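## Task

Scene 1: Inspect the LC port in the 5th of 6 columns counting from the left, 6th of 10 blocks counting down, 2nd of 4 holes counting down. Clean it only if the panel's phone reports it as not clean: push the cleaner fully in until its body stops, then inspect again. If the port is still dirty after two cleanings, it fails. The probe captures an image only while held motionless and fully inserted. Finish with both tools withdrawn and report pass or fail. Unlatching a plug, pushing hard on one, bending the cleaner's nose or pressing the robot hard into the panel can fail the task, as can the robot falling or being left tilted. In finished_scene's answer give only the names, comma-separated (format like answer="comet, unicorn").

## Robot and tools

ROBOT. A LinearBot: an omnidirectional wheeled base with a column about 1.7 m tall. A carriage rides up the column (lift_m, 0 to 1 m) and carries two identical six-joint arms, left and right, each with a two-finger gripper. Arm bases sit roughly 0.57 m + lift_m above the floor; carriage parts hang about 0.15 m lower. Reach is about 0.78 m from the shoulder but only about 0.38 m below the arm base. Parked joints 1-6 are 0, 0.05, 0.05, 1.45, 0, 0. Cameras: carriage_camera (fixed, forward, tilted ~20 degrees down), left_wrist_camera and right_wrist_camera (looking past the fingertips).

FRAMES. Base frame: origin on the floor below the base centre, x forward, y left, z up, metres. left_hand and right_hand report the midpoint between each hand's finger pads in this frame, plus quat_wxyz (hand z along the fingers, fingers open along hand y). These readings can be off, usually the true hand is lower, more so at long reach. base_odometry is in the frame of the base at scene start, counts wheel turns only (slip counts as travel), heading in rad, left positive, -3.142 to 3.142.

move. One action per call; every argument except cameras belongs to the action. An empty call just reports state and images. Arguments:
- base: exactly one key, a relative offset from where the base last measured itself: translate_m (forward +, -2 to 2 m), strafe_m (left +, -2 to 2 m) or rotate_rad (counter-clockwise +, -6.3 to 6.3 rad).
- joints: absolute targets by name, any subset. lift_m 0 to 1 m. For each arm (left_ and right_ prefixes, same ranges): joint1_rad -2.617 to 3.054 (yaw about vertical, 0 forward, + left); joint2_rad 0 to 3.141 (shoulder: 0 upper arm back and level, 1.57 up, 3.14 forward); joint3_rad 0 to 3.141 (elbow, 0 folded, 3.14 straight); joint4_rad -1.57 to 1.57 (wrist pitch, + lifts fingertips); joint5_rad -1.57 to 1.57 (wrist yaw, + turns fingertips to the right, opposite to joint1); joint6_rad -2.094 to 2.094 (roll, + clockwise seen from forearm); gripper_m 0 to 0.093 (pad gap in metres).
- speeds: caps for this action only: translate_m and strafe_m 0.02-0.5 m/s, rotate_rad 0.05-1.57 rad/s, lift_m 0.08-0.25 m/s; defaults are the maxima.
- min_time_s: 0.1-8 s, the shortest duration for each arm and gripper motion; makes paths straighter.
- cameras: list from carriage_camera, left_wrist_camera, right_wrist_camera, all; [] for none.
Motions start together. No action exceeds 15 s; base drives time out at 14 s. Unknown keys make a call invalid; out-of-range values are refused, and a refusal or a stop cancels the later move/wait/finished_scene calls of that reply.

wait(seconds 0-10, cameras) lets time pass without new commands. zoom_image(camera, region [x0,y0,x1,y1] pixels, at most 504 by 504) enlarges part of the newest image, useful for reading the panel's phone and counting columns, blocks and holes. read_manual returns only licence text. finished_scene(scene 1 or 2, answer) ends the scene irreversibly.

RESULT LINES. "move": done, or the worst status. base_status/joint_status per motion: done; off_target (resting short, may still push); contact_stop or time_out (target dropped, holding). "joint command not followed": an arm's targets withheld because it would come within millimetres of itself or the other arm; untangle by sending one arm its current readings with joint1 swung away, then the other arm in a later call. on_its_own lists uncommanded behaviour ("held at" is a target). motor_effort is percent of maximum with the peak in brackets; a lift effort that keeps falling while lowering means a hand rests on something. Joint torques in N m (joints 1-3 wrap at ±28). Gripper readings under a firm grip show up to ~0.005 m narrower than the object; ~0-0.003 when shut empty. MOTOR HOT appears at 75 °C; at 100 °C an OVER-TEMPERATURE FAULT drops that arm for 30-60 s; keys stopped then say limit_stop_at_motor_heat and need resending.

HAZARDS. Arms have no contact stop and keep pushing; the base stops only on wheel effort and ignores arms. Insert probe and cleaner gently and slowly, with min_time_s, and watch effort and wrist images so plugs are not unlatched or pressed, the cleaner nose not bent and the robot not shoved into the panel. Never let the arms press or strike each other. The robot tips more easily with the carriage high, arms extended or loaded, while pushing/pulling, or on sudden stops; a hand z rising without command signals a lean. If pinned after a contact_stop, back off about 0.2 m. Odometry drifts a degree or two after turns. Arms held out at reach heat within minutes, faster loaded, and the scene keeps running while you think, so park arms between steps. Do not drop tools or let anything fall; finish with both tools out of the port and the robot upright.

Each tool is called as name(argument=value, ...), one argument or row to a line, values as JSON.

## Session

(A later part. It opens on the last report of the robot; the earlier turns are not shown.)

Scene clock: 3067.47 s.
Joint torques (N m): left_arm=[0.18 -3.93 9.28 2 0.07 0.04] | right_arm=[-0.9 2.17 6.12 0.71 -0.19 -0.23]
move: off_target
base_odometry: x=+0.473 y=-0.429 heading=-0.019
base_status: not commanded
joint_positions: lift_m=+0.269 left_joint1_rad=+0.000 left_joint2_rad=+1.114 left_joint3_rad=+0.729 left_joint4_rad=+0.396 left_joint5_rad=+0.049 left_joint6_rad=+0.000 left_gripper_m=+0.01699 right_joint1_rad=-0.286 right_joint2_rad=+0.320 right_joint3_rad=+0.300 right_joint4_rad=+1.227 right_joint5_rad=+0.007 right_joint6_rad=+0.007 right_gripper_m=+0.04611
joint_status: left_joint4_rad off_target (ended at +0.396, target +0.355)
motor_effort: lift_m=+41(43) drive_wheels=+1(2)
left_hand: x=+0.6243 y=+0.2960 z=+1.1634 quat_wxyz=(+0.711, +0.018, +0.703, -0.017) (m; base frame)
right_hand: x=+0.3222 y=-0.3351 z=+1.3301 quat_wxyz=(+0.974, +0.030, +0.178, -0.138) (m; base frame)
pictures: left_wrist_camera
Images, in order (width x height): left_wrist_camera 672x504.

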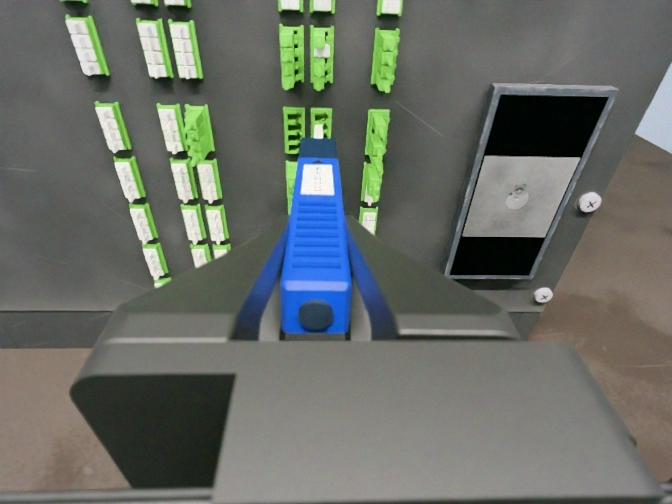

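move(
  joints={"left_joint4_rad": 0.4, "lift_m": 0.266},
  min_time_s=1.5,
  speeds={"lift_m": 0.08},
  cameras=["left_wrist_camera"],
)

zoom_image(
  camera="left_wrist_camera",
  region=[270, 110, 370, 210],
)

Scene clock: 3098.10 s.
Joint torques (N m): left_arm=[0.17 -3.88 9.13 2.46 0.06 0.05] | right_arm=[-0.9 2.26 6.06 0.72 -0.2 -0.23]
move: done
base_odometry: x=+0.473 y=-0.429 heading=-0.019
base_status: not commanded
joint_positions: lift_m=+0.266 left_joint1_rad=+0.000 left_joint2_rad=+1.114 left_joint3_rad=+0.731 left_joint4_rad=+0.402 left_joint5_rad=+0.049 left_joint6_rad=+0.000 left_gripper_m=+0.01699 right_joint1_rad=-0.286 right_joint2_rad=+0.320 right_joint3_rad=+0.300 right_joint4_rad=+1.227 right_joint5_rad=+0.007 right_joint6_rad=+0.007 right_gripper_m=+0.04611
joint_status: all done
motor_effort: lift_m=+38(39) drive_wheels=+0(2)
left_hand: x=+0.6242 y=+0.2960 z=+1.1632 quat_wxyz=(+0.714, +0.018, +0.700, -0.017) (m; base frame)
right_hand: x=+0.3224 y=-0.3351 z=+1.3273 quat_wxyz=(+0.974, +0.030, +0.178, -0.137) (m; base frame)
pictures: left_wrist_camera
Images, in order (width x height): left_wrist_camera 672x504.

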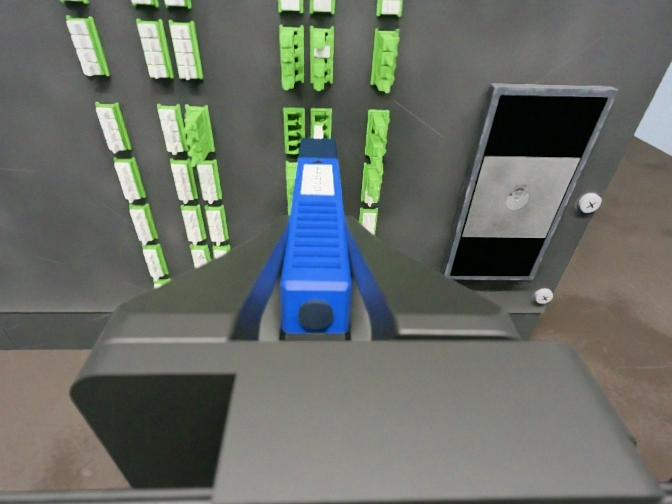

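Scaled by 5.040 from the camera's 672x504 image, which has a finer 960x720 frame.

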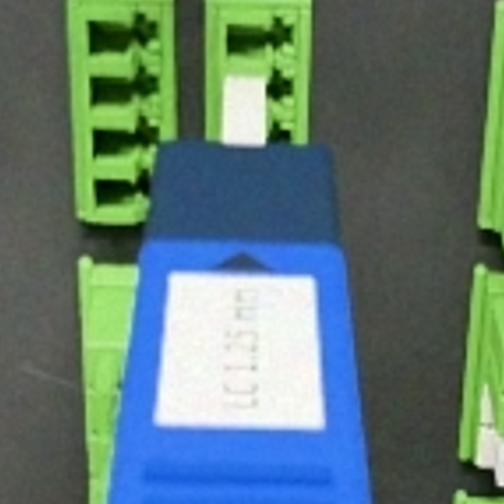

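move(
  joints={"left_joint4_rad": 0.406, "lift_m": 0.262},
  min_time_s=1.5,
  speeds={"lift_m": 0.08},
  cameras=["left_wrist_camera"],
)

zoom_image(
  camera="left_wrist_camera",
  region=[270, 110, 370, 210],
)

Scene clock: 3106.00 s.
Joint torques (N m): left_arm=[0.17 -3.85 9.13 2.41 0.06 0.05] | right_arm=[-0.95 2.29 6.17 0.71 -0.19 -0.24]
move: done
base_odometry: x=+0.473 y=-0.429 heading=-0.019
base_status: not commanded
joint_positions: lift_m=+0.262 left_joint1_rad=+0.000 left_joint2_rad=+1.114 left_joint3_rad=+0.731 left_joint4_rad=+0.413 left_joint5_rad=+0.049 left_joint6_rad=+0.000 left_gripper_m=+0.01699 right_joint1_rad=-0.286 right_joint2_rad=+0.319 right_joint3_rad=+0.299 right_joint4_rad=+1.226 right_joint5_rad=+0.007 right_joint6_rad=+0.007 right_gripper_m=+0.04611
joint_status: all done
motor_effort: lift_m=+38(41) drive_wheels=+1(2)
left_hand: x=+0.6241 y=+0.2960 z=+1.1620 quat_wxyz=(+0.718, +0.018, +0.696, -0.017) (m; base frame)
right_hand: x=+0.3226 y=-0.3352 z=+1.3229 quat_wxyz=(+0.974, +0.030, +0.179, -0.137) (m; base frame)
pictures: left_wrist_camera
Images, in order (width x height): left_wrist_camera 672x504.

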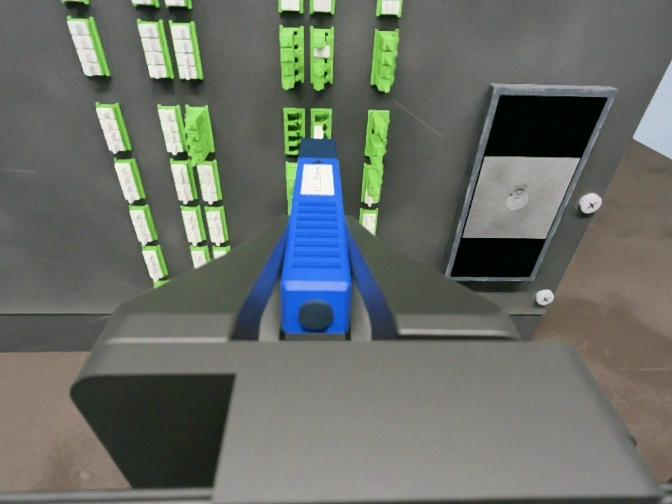

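Scaled by 5.040 from the camera's 672x504 image, which has a finer 960x720 frame.

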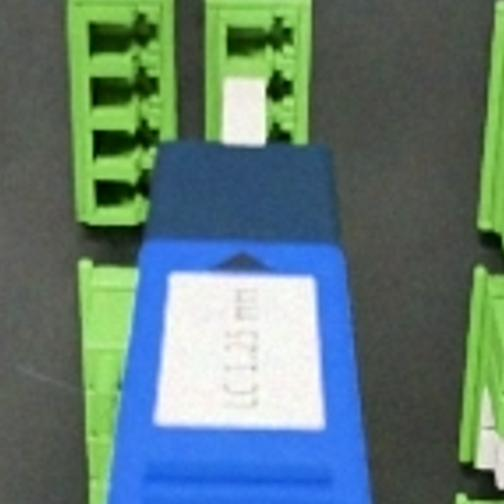

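move(
  joints={"left_joint4_rad": 0.421, "lift_m": 0.258},
  min_time_s=1.5,
  speeds={"lift_m": 0.08},
  cameras=["left_wrist_camera"],
)

zoom_image(
  camera="left_wrist_camera",
  region=[270, 110, 370, 210],
)

Scene clock: 3122.87 s.
Joint torques (N m): left_arm=[0.18 -3.81 9.14 2.44 0.07 0.04] | right_arm=[-0.94 2.36 6.15 0.73 -0.19 -0.24]
move: done
base_odometry: x=+0.473 y=-0.429 heading=-0.019
base_status: not commanded
joint_positions: lift_m=+0.258 left_joint1_rad=+0.000 left_joint2_rad=+1.114 left_joint3_rad=+0.731 left_joint4_rad=+0.424 left_joint5_rad=+0.049 left_joint6_rad=+0.000 left_gripper_m=+0.01699 right_joint1_rad=-0.286 right_joint2_rad=+0.319 right_joint3_rad=+0.299 right_joint4_rad=+1.226 right_joint5_rad=+0.007 right_joint6_rad=+0.007 right_gripper_m=+0.04611
joint_status: all done
motor_effort: lift_m=+38(40) drive_wheels=+1(2)
left_hand: x=+0.6240 y=+0.2960 z=+1.1608 quat_wxyz=(+0.722, +0.018, +0.692, -0.017) (m; base frame)
right_hand: x=+0.3228 y=-0.3352 z=+1.3187 quat_wxyz=(+0.974, +0.030, +0.179, -0.137) (m; base frame)
pictures: left_wrist_camera
Images, in order (width x height): left_wrist_camera 672x504.

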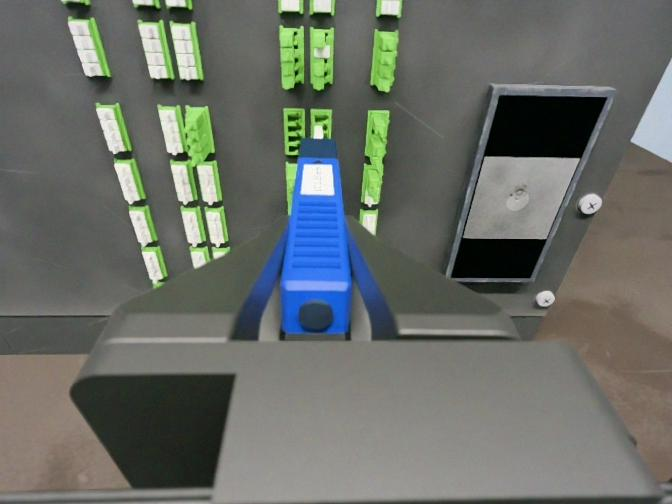

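Scaled by 5.040 from the camera's 672x504 image, which has a finer 960x720 frame.

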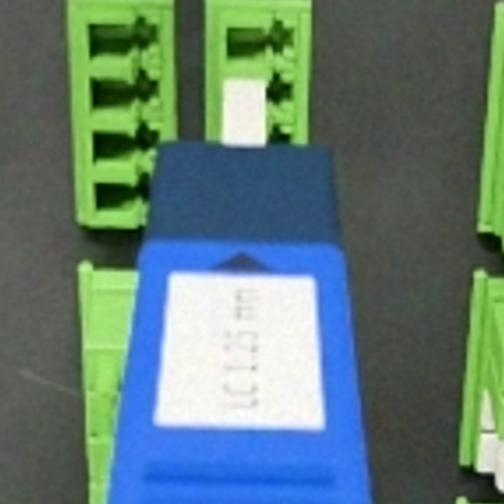

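move(
  joints={"left_joint4_rad": 0.438, "lift_m": 0.2535},
  min_time_s=1.5,
  speeds={"lift_m": 0.08},
  cameras=["left_wrist_camera"],
)

zoom_image(
  camera="left_wrist_camera",
  region=[270, 110, 370, 210],
)

Scene clock: 3133.40 s.
Joint torques (N m): left_arm=[0.17 -3.78 9.13 2.48 0.06 0.04] | right_arm=[-0.91 2.45 6.3 0.74 -0.16 -0.24]
move: done
base_odometry: x=+0.473 y=-0.429 heading=-0.019
base_status: not commanded
joint_positions: lift_m=+0.254 left_joint1_rad=+0.000 left_joint2_rad=+1.113 left_joint3_rad=+0.731 left_joint4_rad=+0.437 left_joint5_rad=+0.049 left_joint6_rad=+0.000 left_gripper_m=+0.01699 right_joint1_rad=-0.286 right_joint2_rad=+0.319 right_joint3_rad=+0.298 right_joint4_rad=+1.226 right_joint5_rad=+0.007 right_joint6_rad=+0.007 right_gripper_m=+0.04611
joint_status: all done
motor_effort: lift_m=+39(40) drive_wheels=+0(3)
left_hand: x=+0.6238 y=+0.2960 z=+1.1596 quat_wxyz=(+0.726, +0.018, +0.687, -0.017) (m; base frame)
right_hand: x=+0.3229 y=-0.3352 z=+1.3139 quat_wxyz=(+0.974, +0.030, +0.179, -0.137) (m; base frame)
pictures: left_wrist_camera
Images, in order (width x height): left_wrist_camera 672x504.

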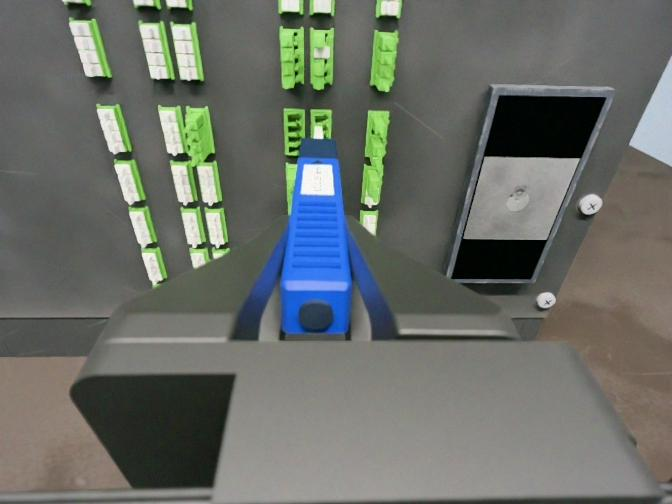

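Scaled by 5.040 from the camera's 672x504 image, which has a finer 960x720 frame.

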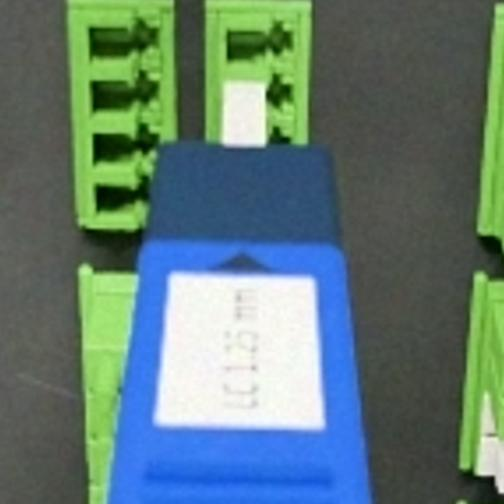

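move(
  base={"translate_m": 0.003},
  joints={"left_joint2_rad": 1.13},
  speeds={"translate_m": 0.02},
  min_time_s=1,
  cameras=["left_wrist_camera"],
)

zoom_image(
  camera="left_wrist_camera",
  region=[270, 110, 370, 210],
)

Scene clock: 3156.20 s.
Joint torques (N m): left_arm=[0.18 -2.89 9.13 2.48 0.07 0.05] | right_arm=[-0.91 2.35 6.17 0.74 -0.19 -0.23]
move: done
base_odometry: x=+0.476 y=-0.429 heading=-0.019
base_status: done
joint_positions: lift_m=+0.254 left_joint1_rad=+0.000 left_joint2_rad=+1.113 left_joint3_rad=+0.731 left_joint4_rad=+0.438 left_joint5_rad=+0.049 left_joint6_rad=+0.000 left_gripper_m=+0.01699 right_joint1_rad=-0.286 right_joint2_rad=+0.319 right_joint3_rad=+0.298 right_joint4_rad=+1.227 right_joint5_rad=+0.007 right_joint6_rad=+0.007 right_gripper_m=+0.04611
joint_status: all done
motor_effort: lift_m=+39(40) drive_wheels=+0(8)
left_hand: x=+0.6236 y=+0.2960 z=+1.1600 quat_wxyz=(+0.727, +0.018, +0.687, -0.017) (m; base frame)
right_hand: x=+0.3226 y=-0.3352 z=+1.3140 quat_wxyz=(+0.974, +0.030, +0.179, -0.137) (m; base frame)
pictures: left_wrist_camera
Images, in order (width x height): left_wrist_camera 672x504.

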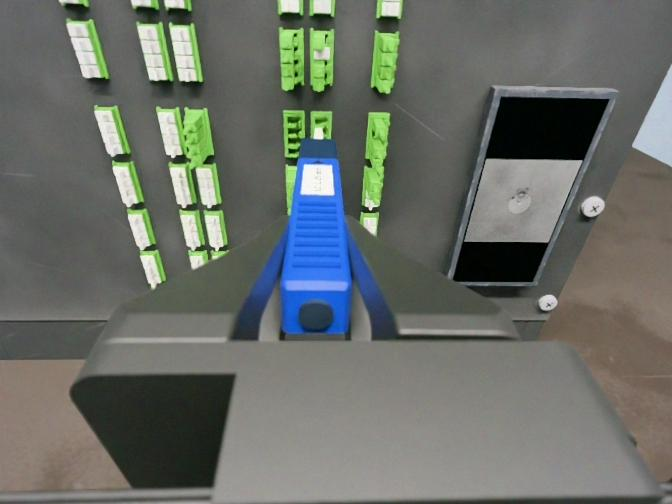

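Scaled by 5.040 from the camera's 672x504 image, which has a finer 960x720 frame.

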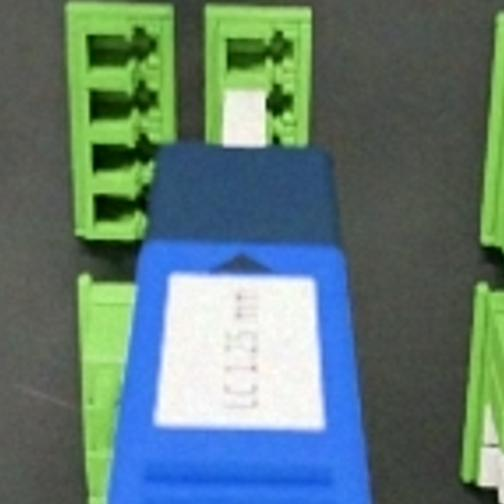

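move(
  base={"translate_m": 0.003},
  joints={"left_joint2_rad": 1.14, "left_joint4_rad": 0.436},
  speeds={"translate_m": 0.02},
  min_time_s=1,
  cameras=["left_wrist_camera"],
)

zoom_image(
  camera="left_wrist_camera",
  region=[270, 110, 370, 210],
)

Scene clock: 3164.27 s.
Joint torques (N m): left_arm=[0.18 -0.9 9.13 2.59 0.06 0.05] | right_arm=[-0.81 2.47 6.31 0.7 -0.19 -0.24]
move: done
base_odometry: x=+0.479 y=-0.429 heading=-0.019
base_status: done
joint_positions: lift_m=+0.254 left_joint1_rad=+0.000 left_joint2_rad=+1.103 left_joint3_rad=+0.731 left_joint4_rad=+0.426 left_joint5_rad=+0.049 left_joint6_rad=+0.000 left_gripper_m=+0.01699 right_joint1_rad=-0.286 right_joint2_rad=+0.319 right_joint3_rad=+0.298 right_joint4_rad=+1.227 right_joint5_rad=+0.007 right_joint6_rad=+0.007 right_gripper_m=+0.04611
joint_status: all done
motor_effort: lift_m=+38(39) drive_wheels=+2(7)
left_hand: x=+0.6217 y=+0.2960 z=+1.1608 quat_wxyz=(+0.726, +0.018, +0.687, -0.017) (m; base frame)
right_hand: x=+0.3225 y=-0.3351 z=+1.3141 quat_wxyz=(+0.974, +0.030, +0.179, -0.137) (m; base frame)
pictures: left_wrist_camera
Images, in order (width x height): left_wrist_camera 672x504.

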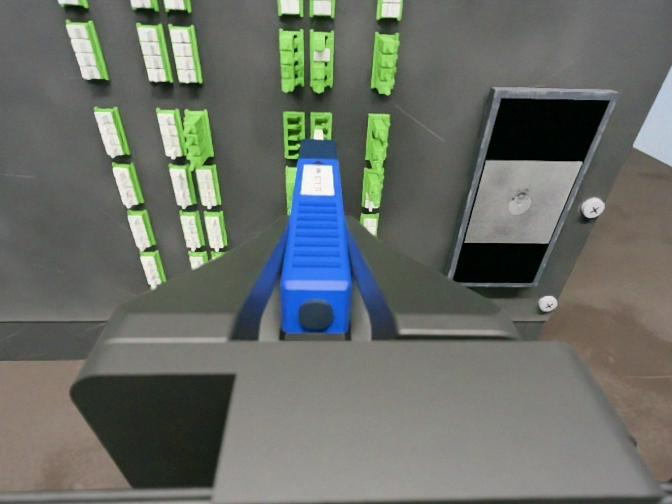

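Scaled by 5.040 from the camera's 672x504 image, which has a finer 960x720 frame.

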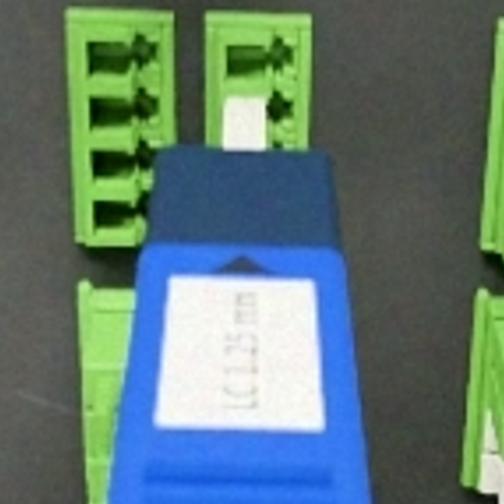

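move(
  joints={"left_joint2_rad": 1.153},
  min_time_s=1,
  cameras=["left_wrist_camera"],
)

zoom_image(
  camera="left_wrist_camera",
  region=[270, 110, 370, 210],
)

Scene clock: 3172.50 s.
Joint torques (N m): left_arm=[0.17 0.18 9.14 2.58 0.06 0.04] | right_arm=[-0.92 2.41 6.17 0.72 -0.18 -0.24]
move: done
base_odometry: x=+0.479 y=-0.429 heading=-0.019
base_status: not commanded
joint_positions: lift_m=+0.254 left_joint1_rad=+0.000 left_joint2_rad=+1.105 left_joint3_rad=+0.731 left_joint4_rad=+0.426 left_joint5_rad=+0.049 left_joint6_rad=+0.000 left_gripper_m=+0.01699 right_joint1_rad=-0.286 right_joint2_rad=+0.319 right_joint3_rad=+0.298 right_joint4_rad=+1.227 right_joint5_rad=+0.007 right_joint6_rad=+0.007 right_gripper_m=+0.04611
joint_status: all done
motor_effort: lift_m=+38(40) drive_wheels=+2(3)
left_hand: x=+0.6221 y=+0.2960 z=+1.1601 quat_wxyz=(+0.725, +0.018, +0.688, -0.017) (m; base frame)
right_hand: x=+0.3225 y=-0.3351 z=+1.3141 quat_wxyz=(+0.974, +0.030, +0.179, -0.137) (m; base frame)
pictures: left_wrist_camera
Images, in order (width x height): left_wrist_camera 672x504.

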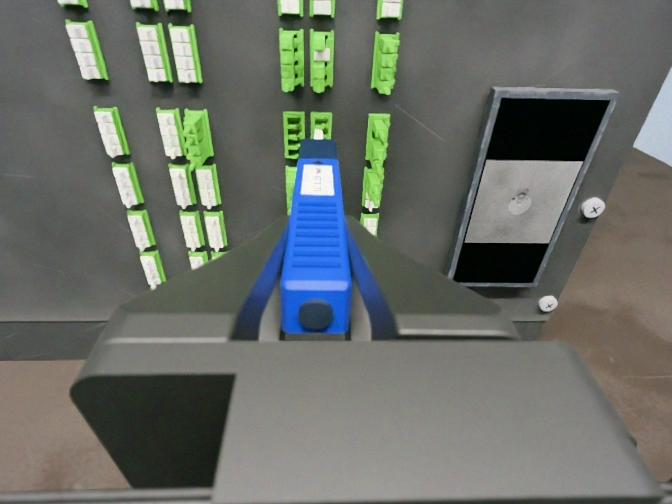

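Scaled by 5.040 from the camera's 672x504 image, which has a finer 960x720 frame.

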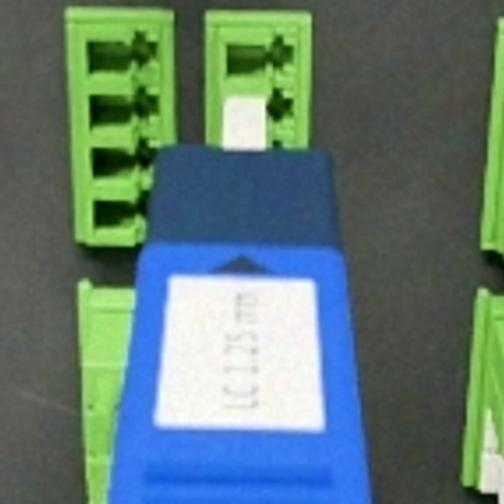

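zoom_image(
  camera="left_wrist_camera",
  region=[270, 260, 370, 360],
)

Scaled by 5.040 from the camera's 672x504 image, which has a finer 960x720 frame.

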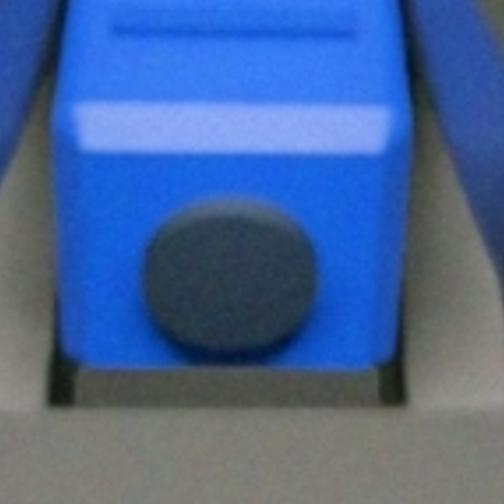

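move(
  base={"translate_m": 0.002},
  joints={"left_joint2_rad": 1.167},
  speeds={"translate_m": 0.02},
  min_time_s=1,
  cameras=["left_wrist_camera"],
)

zoom_image(
  camera="left_wrist_camera",
  region=[270, 110, 370, 210],
)

Scene clock: 3215.90 s.
Joint torques (N m): left_arm=[0.17 1.63 9.13 2.67 0.05 0.05] | right_arm=[-0.84 2.43 6.26 0.71 -0.17 -0.23]
move: done
base_odometry: x=+0.481 y=-0.429 heading=-0.019
base_status: done
joint_positions: lift_m=+0.254 left_joint1_rad=+0.000 left_joint2_rad=+1.105 left_joint3_rad=+0.731 left_joint4_rad=+0.419 left_joint5_rad=+0.049 left_joint6_rad=+0.000 left_gripper_m=+0.01699 right_joint1_rad=-0.286 right_joint2_rad=+0.319 right_joint3_rad=+0.298 right_joint4_rad=+1.227 right_joint5_rad=+0.007 right_joint6_rad=+0.007 right_gripper_m=+0.04611
joint_status: all done
motor_effort: lift_m=+38(40) drive_wheels=+3(10)
left_hand: x=+0.6222 y=+0.2960 z=+1.1584 quat_wxyz=(+0.723, +0.018, +0.691, -0.017) (m; base frame)
right_hand: x=+0.3226 y=-0.3352 z=+1.3140 quat_wxyz=(+0.974, +0.030, +0.179, -0.137) (m; base frame)
pictures: left_wrist_camera
Images, in order (width x height): left_wrist_camera 672x504.

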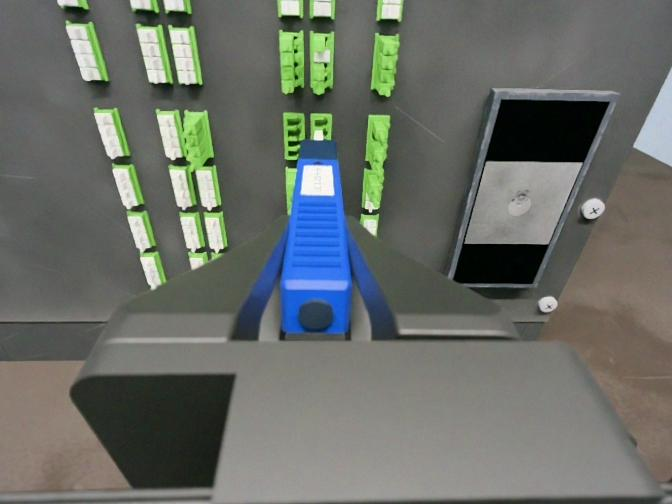

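Scaled by 5.040 from the camera's 672x504 image, which has a finer 960x720 frame.

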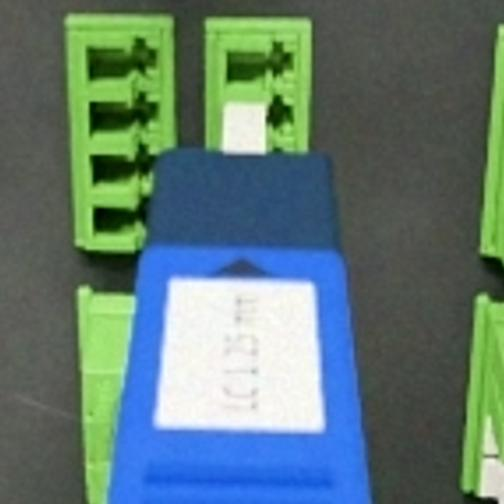

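move(
  base={"translate_m": 0.003},
  joints={"left_joint2_rad": 1.177},
  speeds={"translate_m": 0.02},
  min_time_s=1,
  cameras=["left_wrist_camera"],
)

zoom_image(
  camera="left_wrist_camera",
  region=[270, 110, 370, 210],
)

Scene clock: 3233.33 s.
Joint torques (N m): left_arm=[0.18 3.28 9.13 2.53 0.06 0.05] | right_arm=[-0.99 2.37 6.2 0.71 -0.19 -0.21]
move: done
base_odometry: x=+0.484 y=-0.429 heading=-0.019
base_status: done
joint_positions: lift_m=+0.254 left_joint1_rad=+0.000 left_joint2_rad=+1.099 left_joint3_rad=+0.731 left_joint4_rad=+0.430 left_joint5_rad=+0.049 left_joint6_rad=+0.000 left_gripper_m=+0.01699 right_joint1_rad=-0.286 right_joint2_rad=+0.319 right_joint3_rad=+0.298 right_joint4_rad=+1.227 right_joint5_rad=+0.007 right_joint6_rad=+0.007 right_gripper_m=+0.04611
joint_status: all done
motor_effort: lift_m=+38(39) drive_wheels=+4(11)
left_hand: x=+0.6208 y=+0.2960 z=+1.1633 quat_wxyz=(+0.729, +0.018, +0.684, -0.017) (m; base frame)
right_hand: x=+0.3224 y=-0.3351 z=+1.3141 quat_wxyz=(+0.974, +0.030, +0.179, -0.137) (m; base frame)
pictures: left_wrist_camera
Images, in order (width x height): left_wrist_camera 672x504.

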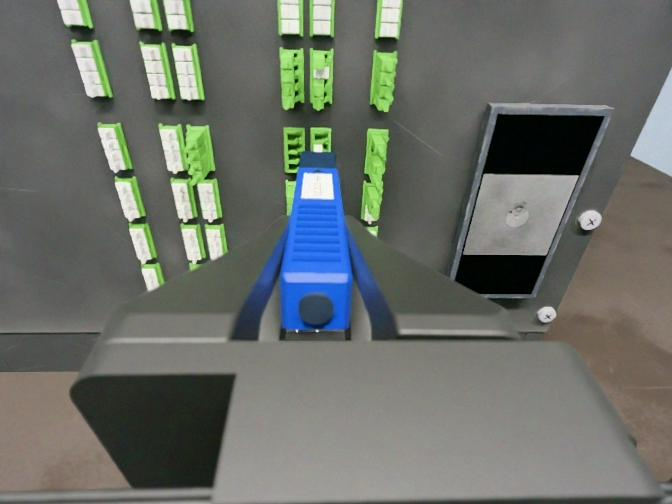

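Scaled by 5.040 from the camera's 672x504 image, which has a finer 960x720 frame.

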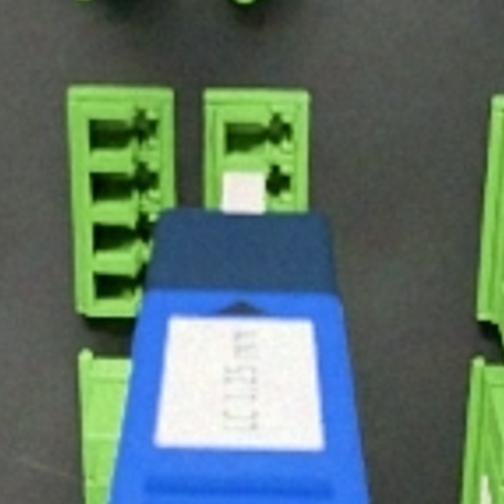

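move(
  base={"translate_m": -0.006},
  joints={"left_joint2_rad": 1.145},
  speeds={"translate_m": 0.02},
  min_time_s=1,
  cameras=[],
)

move(
  base={"translate_m": -0.004},
  joints={"left_joint2_rad": 1.124},
  speeds={"translate_m": 0.02},
  min_time_s=1,
  cameras=["left_wrist_camera"],
)

zoom_image(
  camera="left_wrist_camera",
  region=[270, 110, 370, 210],
)

Scene clock: 3264.67 s.
Joint torques (N m): left_arm=[0.18 -1.84 9.13 2.14 0.06 0.05] | right_arm=[-0.91 2.4 6.16 0.7 -0.18 -0.23]
move: done
base_odometry: x=+0.477 y=-0.429 heading=-0.019
base_status: done
joint_positions: lift_m=+0.254 left_joint1_rad=+0.000 left_joint2_rad=+1.117 left_joint3_rad=+0.731 left_joint4_rad=+0.462 left_joint5_rad=+0.049 left_joint6_rad=+0.000 left_gripper_m=+0.01699 right_joint1_rad=-0.286 right_joint2_rad=+0.319 right_joint3_rad=+0.298 right_joint4_rad=+1.228 right_joint5_rad=+0.007 right_joint6_rad=+0.007 right_gripper_m=+0.04611
joint_status: all done
motor_effort: lift_m=+38(40) drive_wheels=+3(6)
left_hand: x=+0.6241 y=+0.2960 z=+1.1646 quat_wxyz=(+0.734, +0.018, +0.679, -0.017) (m; base frame)
right_hand: x=+0.3224 y=-0.3351 z=+1.3141 quat_wxyz=(+0.974, +0.030, +0.178, -0.137) (m; base frame)
pictures: none
No camera images: "cameras" was empty.

Scene clock: 3265.97 s.
Joint torques (N m): left_arm=[0.17 -4.03 9.13 2.14 0.07 0.05] | right_arm=[-0.91 2.4 6.27 0.73 -0.21 -0.22]
move: done
base_odometry: x=+0.473 y=-0.429 heading=-0.019
base_status: done
joint_positions: lift_m=+0.254 left_joint1_rad=+0.000 left_joint2_rad=+1.117 left_joint3_rad=+0.731 left_joint4_rad=+0.462 left_joint5_rad=+0.049 left_joint6_rad=+0.000 left_gripper_m=+0.01699 right_joint1_rad=-0.286 right_joint2_rad=+0.319 right_joint3_rad=+0.298 right_joint4_rad=+1.227 right_joint5_rad=+0.007 right_joint6_rad=+0.007 right_gripper_m=+0.04611
joint_status: all done
motor_effort: lift_m=+38(39) drive_wheels=+1(8)
left_hand: x=+0.6243 y=+0.2960 z=+1.1643 quat_wxyz=(+0.733, +0.018, +0.679, -0.017) (m; base frame)
right_hand: x=+0.3225 y=-0.3351 z=+1.3141 quat_wxyz=(+0.974, +0.030, +0.179, -0.137) (m; base frame)
pictures: left_wrist_camera
Images, in order (width x height): left_wrist_camera 672x504.

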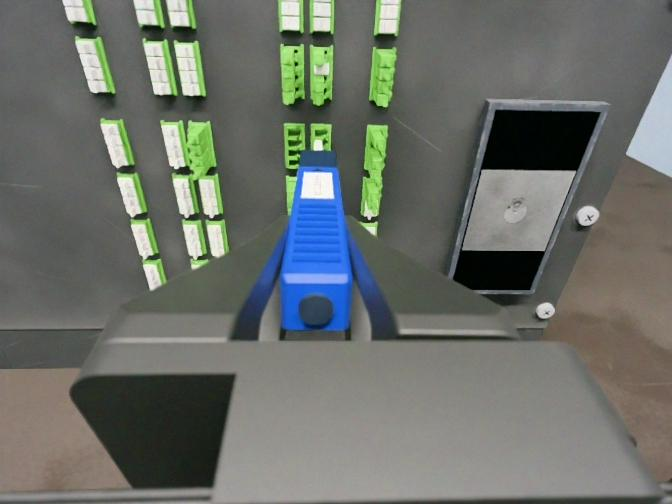

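Scaled by 5.040 from the camera's 672x504 image, which has a finer 960x720 frame.

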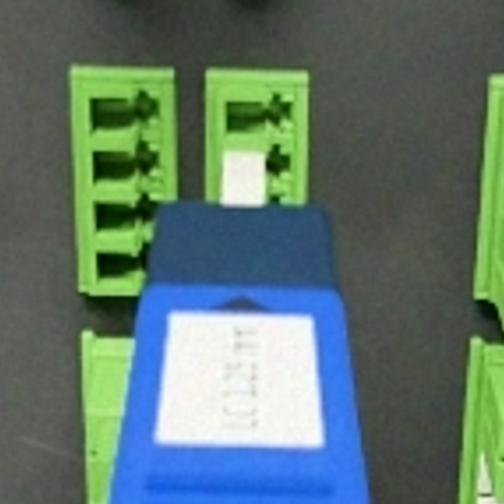

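move(
  joints={"left_joint4_rad": 0.45, "left_gripper_m": 0.016},
  min_time_s=1,
  cameras=["left_wrist_camera"],
)

zoom_image(
  camera="left_wrist_camera",
  region=[270, 110, 370, 210],
)

Scene clock: 3281.63 s.
Joint torques (N m): left_arm=[0.18 -4.03 9.11 2.3 0.06 0.05] | right_arm=[-0.95 2.41 6.26 0.69 -0.19 -0.23]
move: done
base_odometry: x=+0.473 y=-0.429 heading=-0.019
base_status: not commanded
joint_positions: lift_m=+0.254 left_joint1_rad=+0.000 left_joint2_rad=+1.117 left_joint3_rad=+0.731 left_joint4_rad=+0.463 left_joint5_rad=+0.049 left_joint6_rad=+0.000 left_gripper_m=+0.01699 right_joint1_rad=-0.286 right_joint2_rad=+0.319 right_joint3_rad=+0.298 right_joint4_rad=+1.227 right_joint5_rad=+0.007 right_joint6_rad=+0.007 right_gripper_m=+0.04611
joint_status: all done
motor_effort: lift_m=+38(40) drive_wheels=+1(2)
left_hand: x=+0.6242 y=+0.2960 z=+1.1645 quat_wxyz=(+0.734, +0.018, +0.679, -0.017) (m; base frame)
right_hand: x=+0.3225 y=-0.3351 z=+1.3141 quat_wxyz=(+0.974, +0.030, +0.179, -0.137) (m; base frame)
pictures: left_wrist_camera
Images, in order (width x height): left_wrist_camera 672x504.

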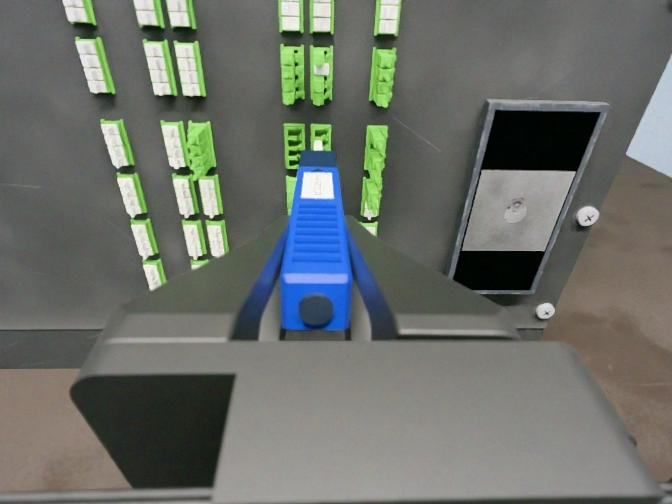

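Scaled by 5.040 from the camera's 672x504 image, which has a finer 960x720 frame.

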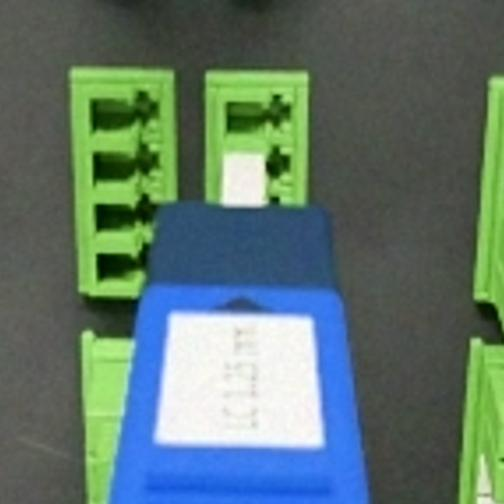

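move(
  joints={"left_gripper_m": 0.0167},
  min_time_s=1,
  cameras=[],
)

move(
  joints={"left_gripper_m": 0.0171},
  min_time_s=1,
  cameras=["left_wrist_camera"],
)

zoom_image(
  camera="left_wrist_camera",
  region=[270, 110, 370, 210],
)

Scene clock: 3287.10 s.
Joint torques (N m): left_arm=[0.18 -4.03 9.11 2.3 0.06 0.05] | right_arm=[-0.87 2.41 6.23 0.7 -0.2 -0.23]
move: done
base_odometry: x=+0.473 y=-0.429 heading=-0.019
base_status: not commanded
joint_positions: lift_m=+0.254 left_joint1_rad=+0.000 left_joint2_rad=+1.117 left_joint3_rad=+0.731 left_joint4_rad=+0.463 left_joint5_rad=+0.049 left_joint6_rad=+0.000 left_gripper_m=+0.01699 right_joint1_rad=-0.286 right_joint2_rad=+0.319 right_joint3_rad=+0.298 right_joint4_rad=+1.227 right_joint5_rad=+0.007 right_joint6_rad=+0.007 right_gripper_m=+0.04611
joint_status: all done
motor_effort: lift_m=+39(39) drive_wheels=+0(1)
left_hand: x=+0.6242 y=+0.2960 z=+1.1645 quat_wxyz=(+0.734, +0.018, +0.679, -0.017) (m; base frame)
right_hand: x=+0.3225 y=-0.3351 z=+1.3141 quat_wxyz=(+0.974, +0.030, +0.179, -0.137) (m; base frame)
pictures: none
No camera images: "cameras" was empty.

Scene clock: 3288.37 s.
Joint torques (N m): left_arm=[0.18 -4.03 9.11 2.29 0.06 0.05] | right_arm=[-0.76 2.33 6.19 0.72 -0.19 -0.24]
move: done
base_odometry: x=+0.473 y=-0.429 heading=-0.019
base_status: not commanded
joint_positions: lift_m=+0.254 left_joint1_rad=+0.000 left_joint2_rad=+1.117 left_joint3_rad=+0.731 left_joint4_rad=+0.464 left_joint5_rad=+0.049 left_joint6_rad=+0.000 left_gripper_m=+0.01715 right_joint1_rad=-0.286 right_joint2_rad=+0.319 right_joint3_rad=+0.298 right_joint4_rad=+1.227 right_joint5_rad=+0.007 right_joint6_rad=+0.007 right_gripper_m=+0.04611
joint_status: all done
motor_effort: lift_m=+39(40) drive_wheels=+1(2)
left_hand: x=+0.6242 y=+0.2960 z=+1.1646 quat_wxyz=(+0.734, +0.018, +0.679, -0.017) (m; base frame)
right_hand: x=+0.3225 y=-0.3351 z=+1.3141 quat_wxyz=(+0.974, +0.030, +0.179, -0.137) (m; base frame)
pictures: left_wrist_camera
Images, in order (width x height): left_wrist_camera 672x504.

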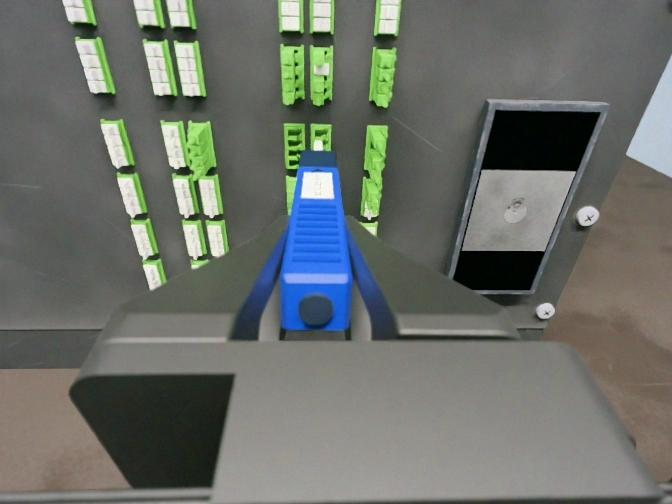

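Scaled by 5.040 from the camera's 672x504 image, which has a finer 960x720 frame.

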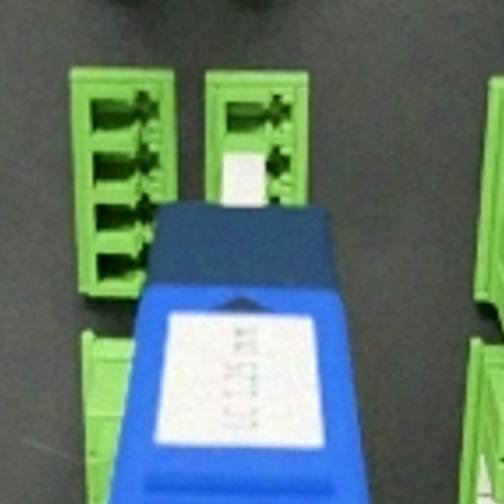

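move(
  joints={"left_gripper_m": 0.0175},
  min_time_s=1,
  cameras=[],
)

move(
  joints={"left_gripper_m": 0.0179},
  min_time_s=1,
  cameras=["left_wrist_camera"],
)

zoom_image(
  camera="left_wrist_camera",
  region=[270, 110, 370, 210],
)

Scene clock: 3297.37 s.
Joint torques (N m): left_arm=[0.18 -4.03 9.1 2.29 0.06 0.05] | right_arm=[-0.91 2.28 6.22 0.72 -0.19 -0.22]
move: done
base_odometry: x=+0.473 y=-0.429 heading=-0.019
base_status: not commanded
joint_positions: lift_m=+0.254 left_joint1_rad=+0.000 left_joint2_rad=+1.117 left_joint3_rad=+0.731 left_joint4_rad=+0.464 left_joint5_rad=+0.049 left_joint6_rad=+0.000 left_gripper_m=+0.01766 right_joint1_rad=-0.286 right_joint2_rad=+0.319 right_joint3_rad=+0.298 right_joint4_rad=+1.227 right_joint5_rad=+0.007 right_joint6_rad=+0.007 right_gripper_m=+0.04611
joint_status: all done
motor_effort: lift_m=+39(40) drive_wheels=+1(2)
left_hand: x=+0.6242 y=+0.2960 z=+1.1646 quat_wxyz=(+0.734, +0.018, +0.679, -0.017) (m; base frame)
right_hand: x=+0.3225 y=-0.3351 z=+1.3141 quat_wxyz=(+0.974, +0.030, +0.179, -0.137) (m; base frame)
pictures: none
No camera images: "cameras" was empty.

Scene clock: 3298.63 s.
Joint torques (N m): left_arm=[0.18 -4.01 9.11 2.29 0.06 0.05] | right_arm=[-0.9 2.37 6.2 0.73 -0.19 -0.23]
move: done
base_odometry: x=+0.473 y=-0.429 heading=-0.019
base_status: not commanded
joint_positions: lift_m=+0.254 left_joint1_rad=+0.000 left_joint2_rad=+1.117 left_joint3_rad=+0.731 left_joint4_rad=+0.464 left_joint5_rad=+0.049 left_joint6_rad=+0.000 left_gripper_m=+0.01811 right_joint1_rad=-0.286 right_joint2_rad=+0.319 right_joint3_rad=+0.298 right_joint4_rad=+1.227 right_joint5_rad=+0.007 right_joint6_rad=+0.007 right_gripper_m=+0.04611
joint_status: all done
motor_effort: lift_m=+39(39) drive_wheels=+1(3)
left_hand: x=+0.6242 y=+0.2960 z=+1.1646 quat_wxyz=(+0.734, +0.018, +0.679, -0.017) (m; base frame)
right_hand: x=+0.3225 y=-0.3351 z=+1.3141 quat_wxyz=(+0.974, +0.030, +0.179, -0.137) (m; base frame)
pictures: left_wrist_camera
Images, in order (width x height): left_wrist_camera 672x504.

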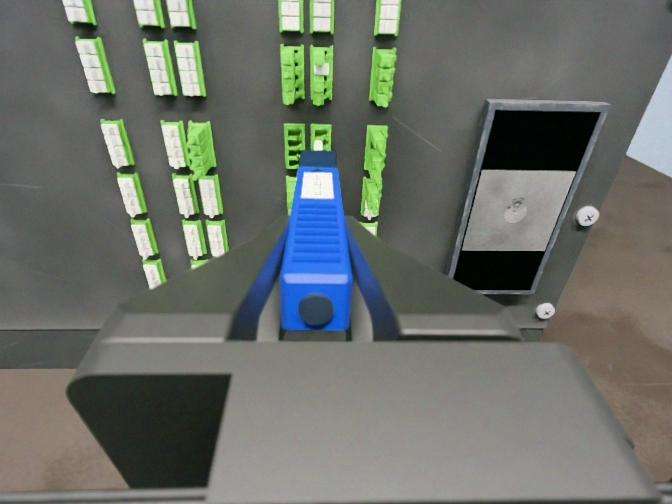

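Scaled by 5.040 from the camera's 672x504 image, which has a finer 960x720 frame.

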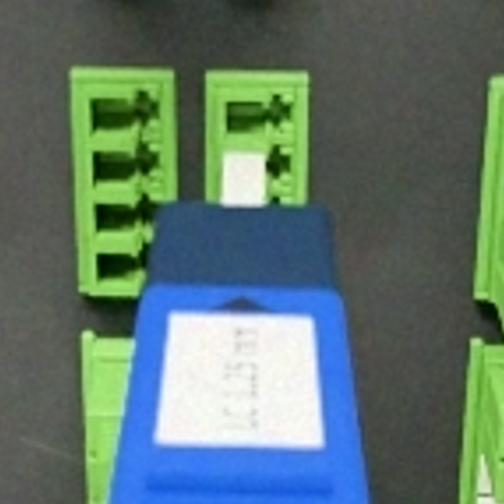

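move(
  joints={"left_gripper_m": 0.0183},
  min_time_s=1,
  cameras=[],
)

move(
  joints={"left_gripper_m": 0.0187},
  min_time_s=1,
  cameras=["left_wrist_camera"],
)

zoom_image(
  camera="left_wrist_camera",
  region=[270, 110, 370, 210],
)

Scene clock: 3308.57 s.
Joint torques (N m): left_arm=[0.18 -4.03 9.13 2.3 0.07 0.05] | right_arm=[-0.92 2.4 6.26 0.7 -0.21 -0.23]
move: done
base_odometry: x=+0.473 y=-0.429 heading=-0.019
base_status: not commanded
joint_positions: lift_m=+0.254 left_joint1_rad=+0.000 left_joint2_rad=+1.117 left_joint3_rad=+0.731 left_joint4_rad=+0.464 left_joint5_rad=+0.049 left_joint6_rad=+0.000 left_gripper_m=+0.01837 right_joint1_rad=-0.286 right_joint2_rad=+0.319 right_joint3_rad=+0.298 right_joint4_rad=+1.227 right_joint5_rad=+0.007 right_joint6_rad=+0.007 right_gripper_m=+0.04611
joint_status: all done
motor_effort: lift_m=+39(40) drive_wheels=-1(2)
left_hand: x=+0.6242 y=+0.2960 z=+1.1646 quat_wxyz=(+0.734, +0.018, +0.679, -0.017) (m; base frame)
right_hand: x=+0.3225 y=-0.3351 z=+1.3141 quat_wxyz=(+0.974, +0.030, +0.179, -0.137) (m; base frame)
pictures: none
No camera images: "cameras" was empty.

Scene clock: 3309.87 s.
Joint torques (N m): left_arm=[0.18 -4.03 9.11 2.37 0.06 0.05] | right_arm=[-0.92 2.45 6.27 0.72 -0.18 -0.22]
move: done
base_odometry: x=+0.473 y=-0.429 heading=-0.019
base_status: not commanded
joint_positions: lift_m=+0.254 left_joint1_rad=+0.000 left_joint2_rad=+1.117 left_joint3_rad=+0.731 left_joint4_rad=+0.458 left_joint5_rad=+0.049 left_joint6_rad=+0.000 left_gripper_m=+0.01864 right_joint1_rad=-0.286 right_joint2_rad=+0.319 right_joint3_rad=+0.298 right_joint4_rad=+1.227 right_joint5_rad=+0.007 right_joint6_rad=+0.007 right_gripper_m=+0.04611
joint_status: all done
motor_effort: lift_m=+38(40) drive_wheels=+0(2)
left_hand: x=+0.6243 y=+0.2960 z=+1.1631 quat_wxyz=(+0.732, +0.018, +0.681, -0.017) (m; base frame)
right_hand: x=+0.3225 y=-0.3351 z=+1.3141 quat_wxyz=(+0.974, +0.030, +0.179, -0.137) (m; base frame)
pictures: left_wrist_camera
Images, in order (width x height): left_wrist_camera 672x504.

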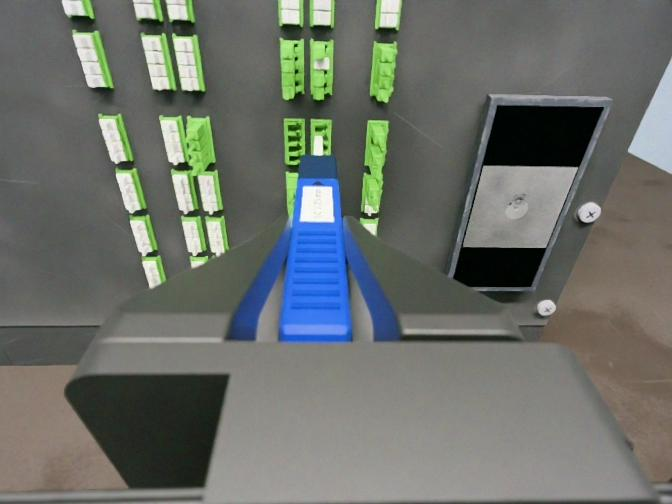

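Scaled by 5.040 from the camera's 672x504 image, which has a finer 960x720 frame.

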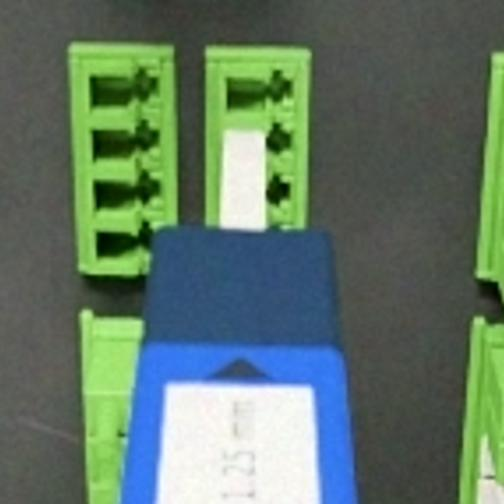

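move(
  joints={"left_gripper_m": 0.0182},
  min_time_s=0.5,
  cameras=["left_wrist_camera"],
)

zoom_image(
  camera="left_wrist_camera",
  region=[270, 110, 370, 210],
)

zoom_image(
  camera="left_wrist_camera",
  region=[220, 210, 420, 410],
)

Scene clock: 3317.73 s.
Joint torques (N m): left_arm=[0.17 -4.04 9.11 2.37 0.06 0.05] | right_arm=[-0.9 2.37 6.3 0.73 -0.2 -0.22]
move: done
base_odometry: x=+0.473 y=-0.429 heading=-0.019
base_status: not commanded
joint_positions: lift_m=+0.254 left_joint1_rad=+0.000 left_joint2_rad=+1.117 left_joint3_rad=+0.731 left_joint4_rad=+0.458 left_joint5_rad=+0.049 left_joint6_rad=+0.000 left_gripper_m=+0.01838 right_joint1_rad=-0.286 right_joint2_rad=+0.319 right_joint3_rad=+0.298 right_joint4_rad=+1.227 right_joint5_rad=+0.007 right_joint6_rad=+0.007 right_gripper_m=+0.04611
joint_status: all done
motor_effort: lift_m=+39(39) drive_wheels=+1(2)
left_hand: x=+0.6243 y=+0.2960 z=+1.1631 quat_wxyz=(+0.732, +0.018, +0.681, -0.017) (m; base frame)
right_hand: x=+0.3225 y=-0.3351 z=+1.3141 quat_wxyz=(+0.974, +0.030, +0.179, -0.137) (m; base frame)
pictures: left_wrist_camera
Images, in order (width x height): left_wrist_camera 672x504.

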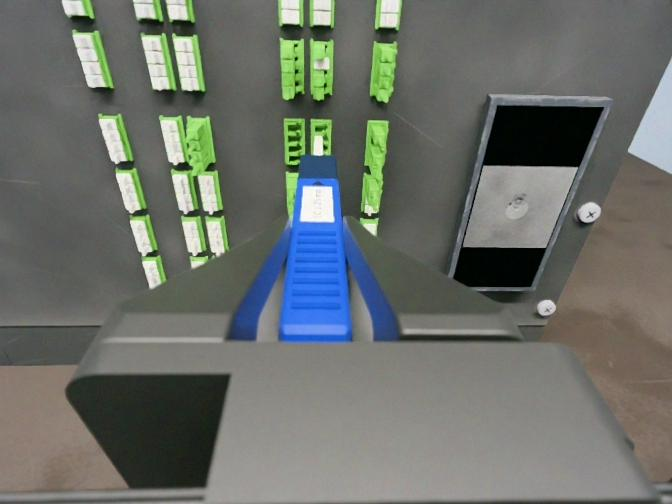

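Scaled by 5.040 from the camera's 672x504 image, which has a finer 960x720 frame.

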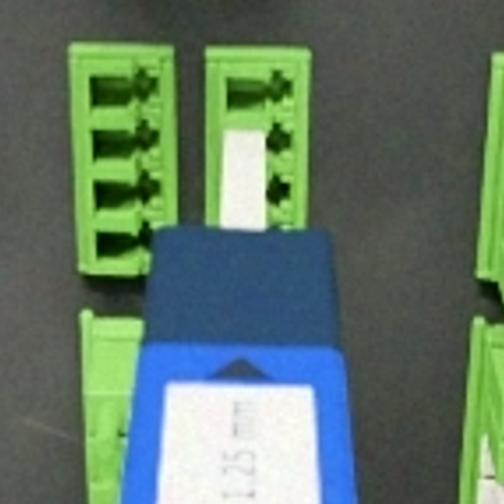

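Scaled by 2.520 from the camera's 672x504 image, which has a finer 960x720 frame.

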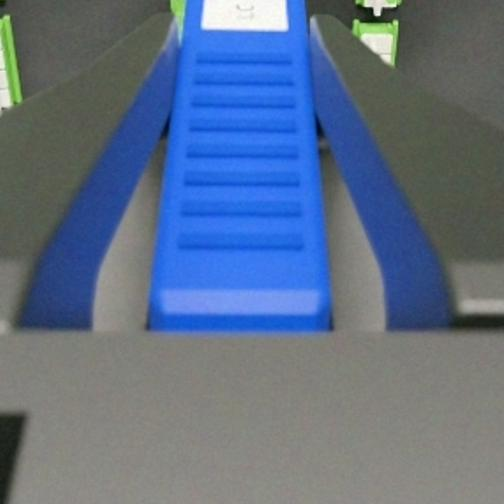

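move(
  joints={"left_gripper_m": 0.010, "left_joint4_rad": 0.456},
  min_time_s=1,
  cameras=["left_wrist_camera"],
)

zoom_image(
  camera="left_wrist_camera",
  region=[270, 110, 370, 210],
)

Scene clock: 3450.33 s.
Joint torques (N m): left_arm=[0.18 -4.03 9.11 2.43 0.06 0.05] | right_arm=[-0.9 2.39 6.27 0.7 -0.18 -0.23]
move: off_target
base_odometry: x=+0.473 y=-0.429 heading=-0.019
base_status: not commanded
joint_positions: lift_m=+0.254 left_joint1_rad=+0.000 left_joint2_rad=+1.117 left_joint3_rad=+0.731 left_joint4_rad=+0.458 left_joint5_rad=+0.049 left_joint6_rad=+0.000 left_gripper_m=+0.01699 right_joint1_rad=-0.286 right_joint2_rad=+0.319 right_joint3_rad=+0.298 right_joint4_rad=+1.227 right_joint5_rad=+0.007 right_joint6_rad=+0.007 right_gripper_m=+0.04611
joint_status: left_gripper_m off_target (ended at +0.01701, target +0.01000); the others done
motor_effort: lift_m=+38(39) drive_wheels=+1(2)
left_hand: x=+0.6243 y=+0.2960 z=+1.1631 quat_wxyz=(+0.732, +0.018, +0.681, -0.017) (m; base frame)
right_hand: x=+0.3225 y=-0.3351 z=+1.3141 quat_wxyz=(+0.974, +0.030, +0.179, -0.137) (m; base frame)
pictures: left_wrist_camera
Images, in order (width x height): left_wrist_camera 672x504.

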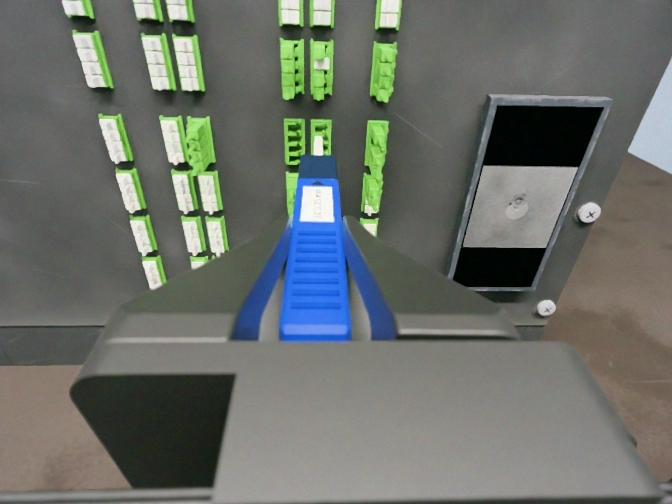

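Scaled by 5.040 from the camera's 672x504 image, which has a finer 960x720 frame.

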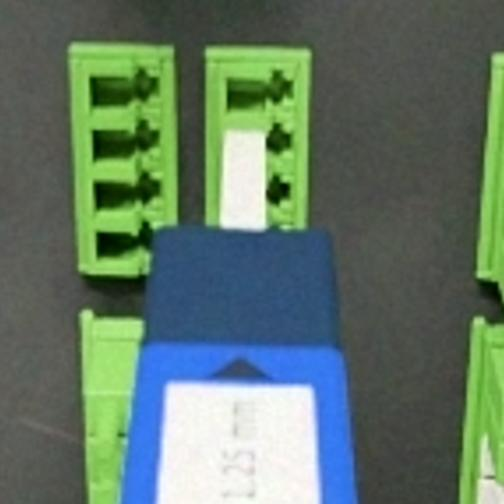

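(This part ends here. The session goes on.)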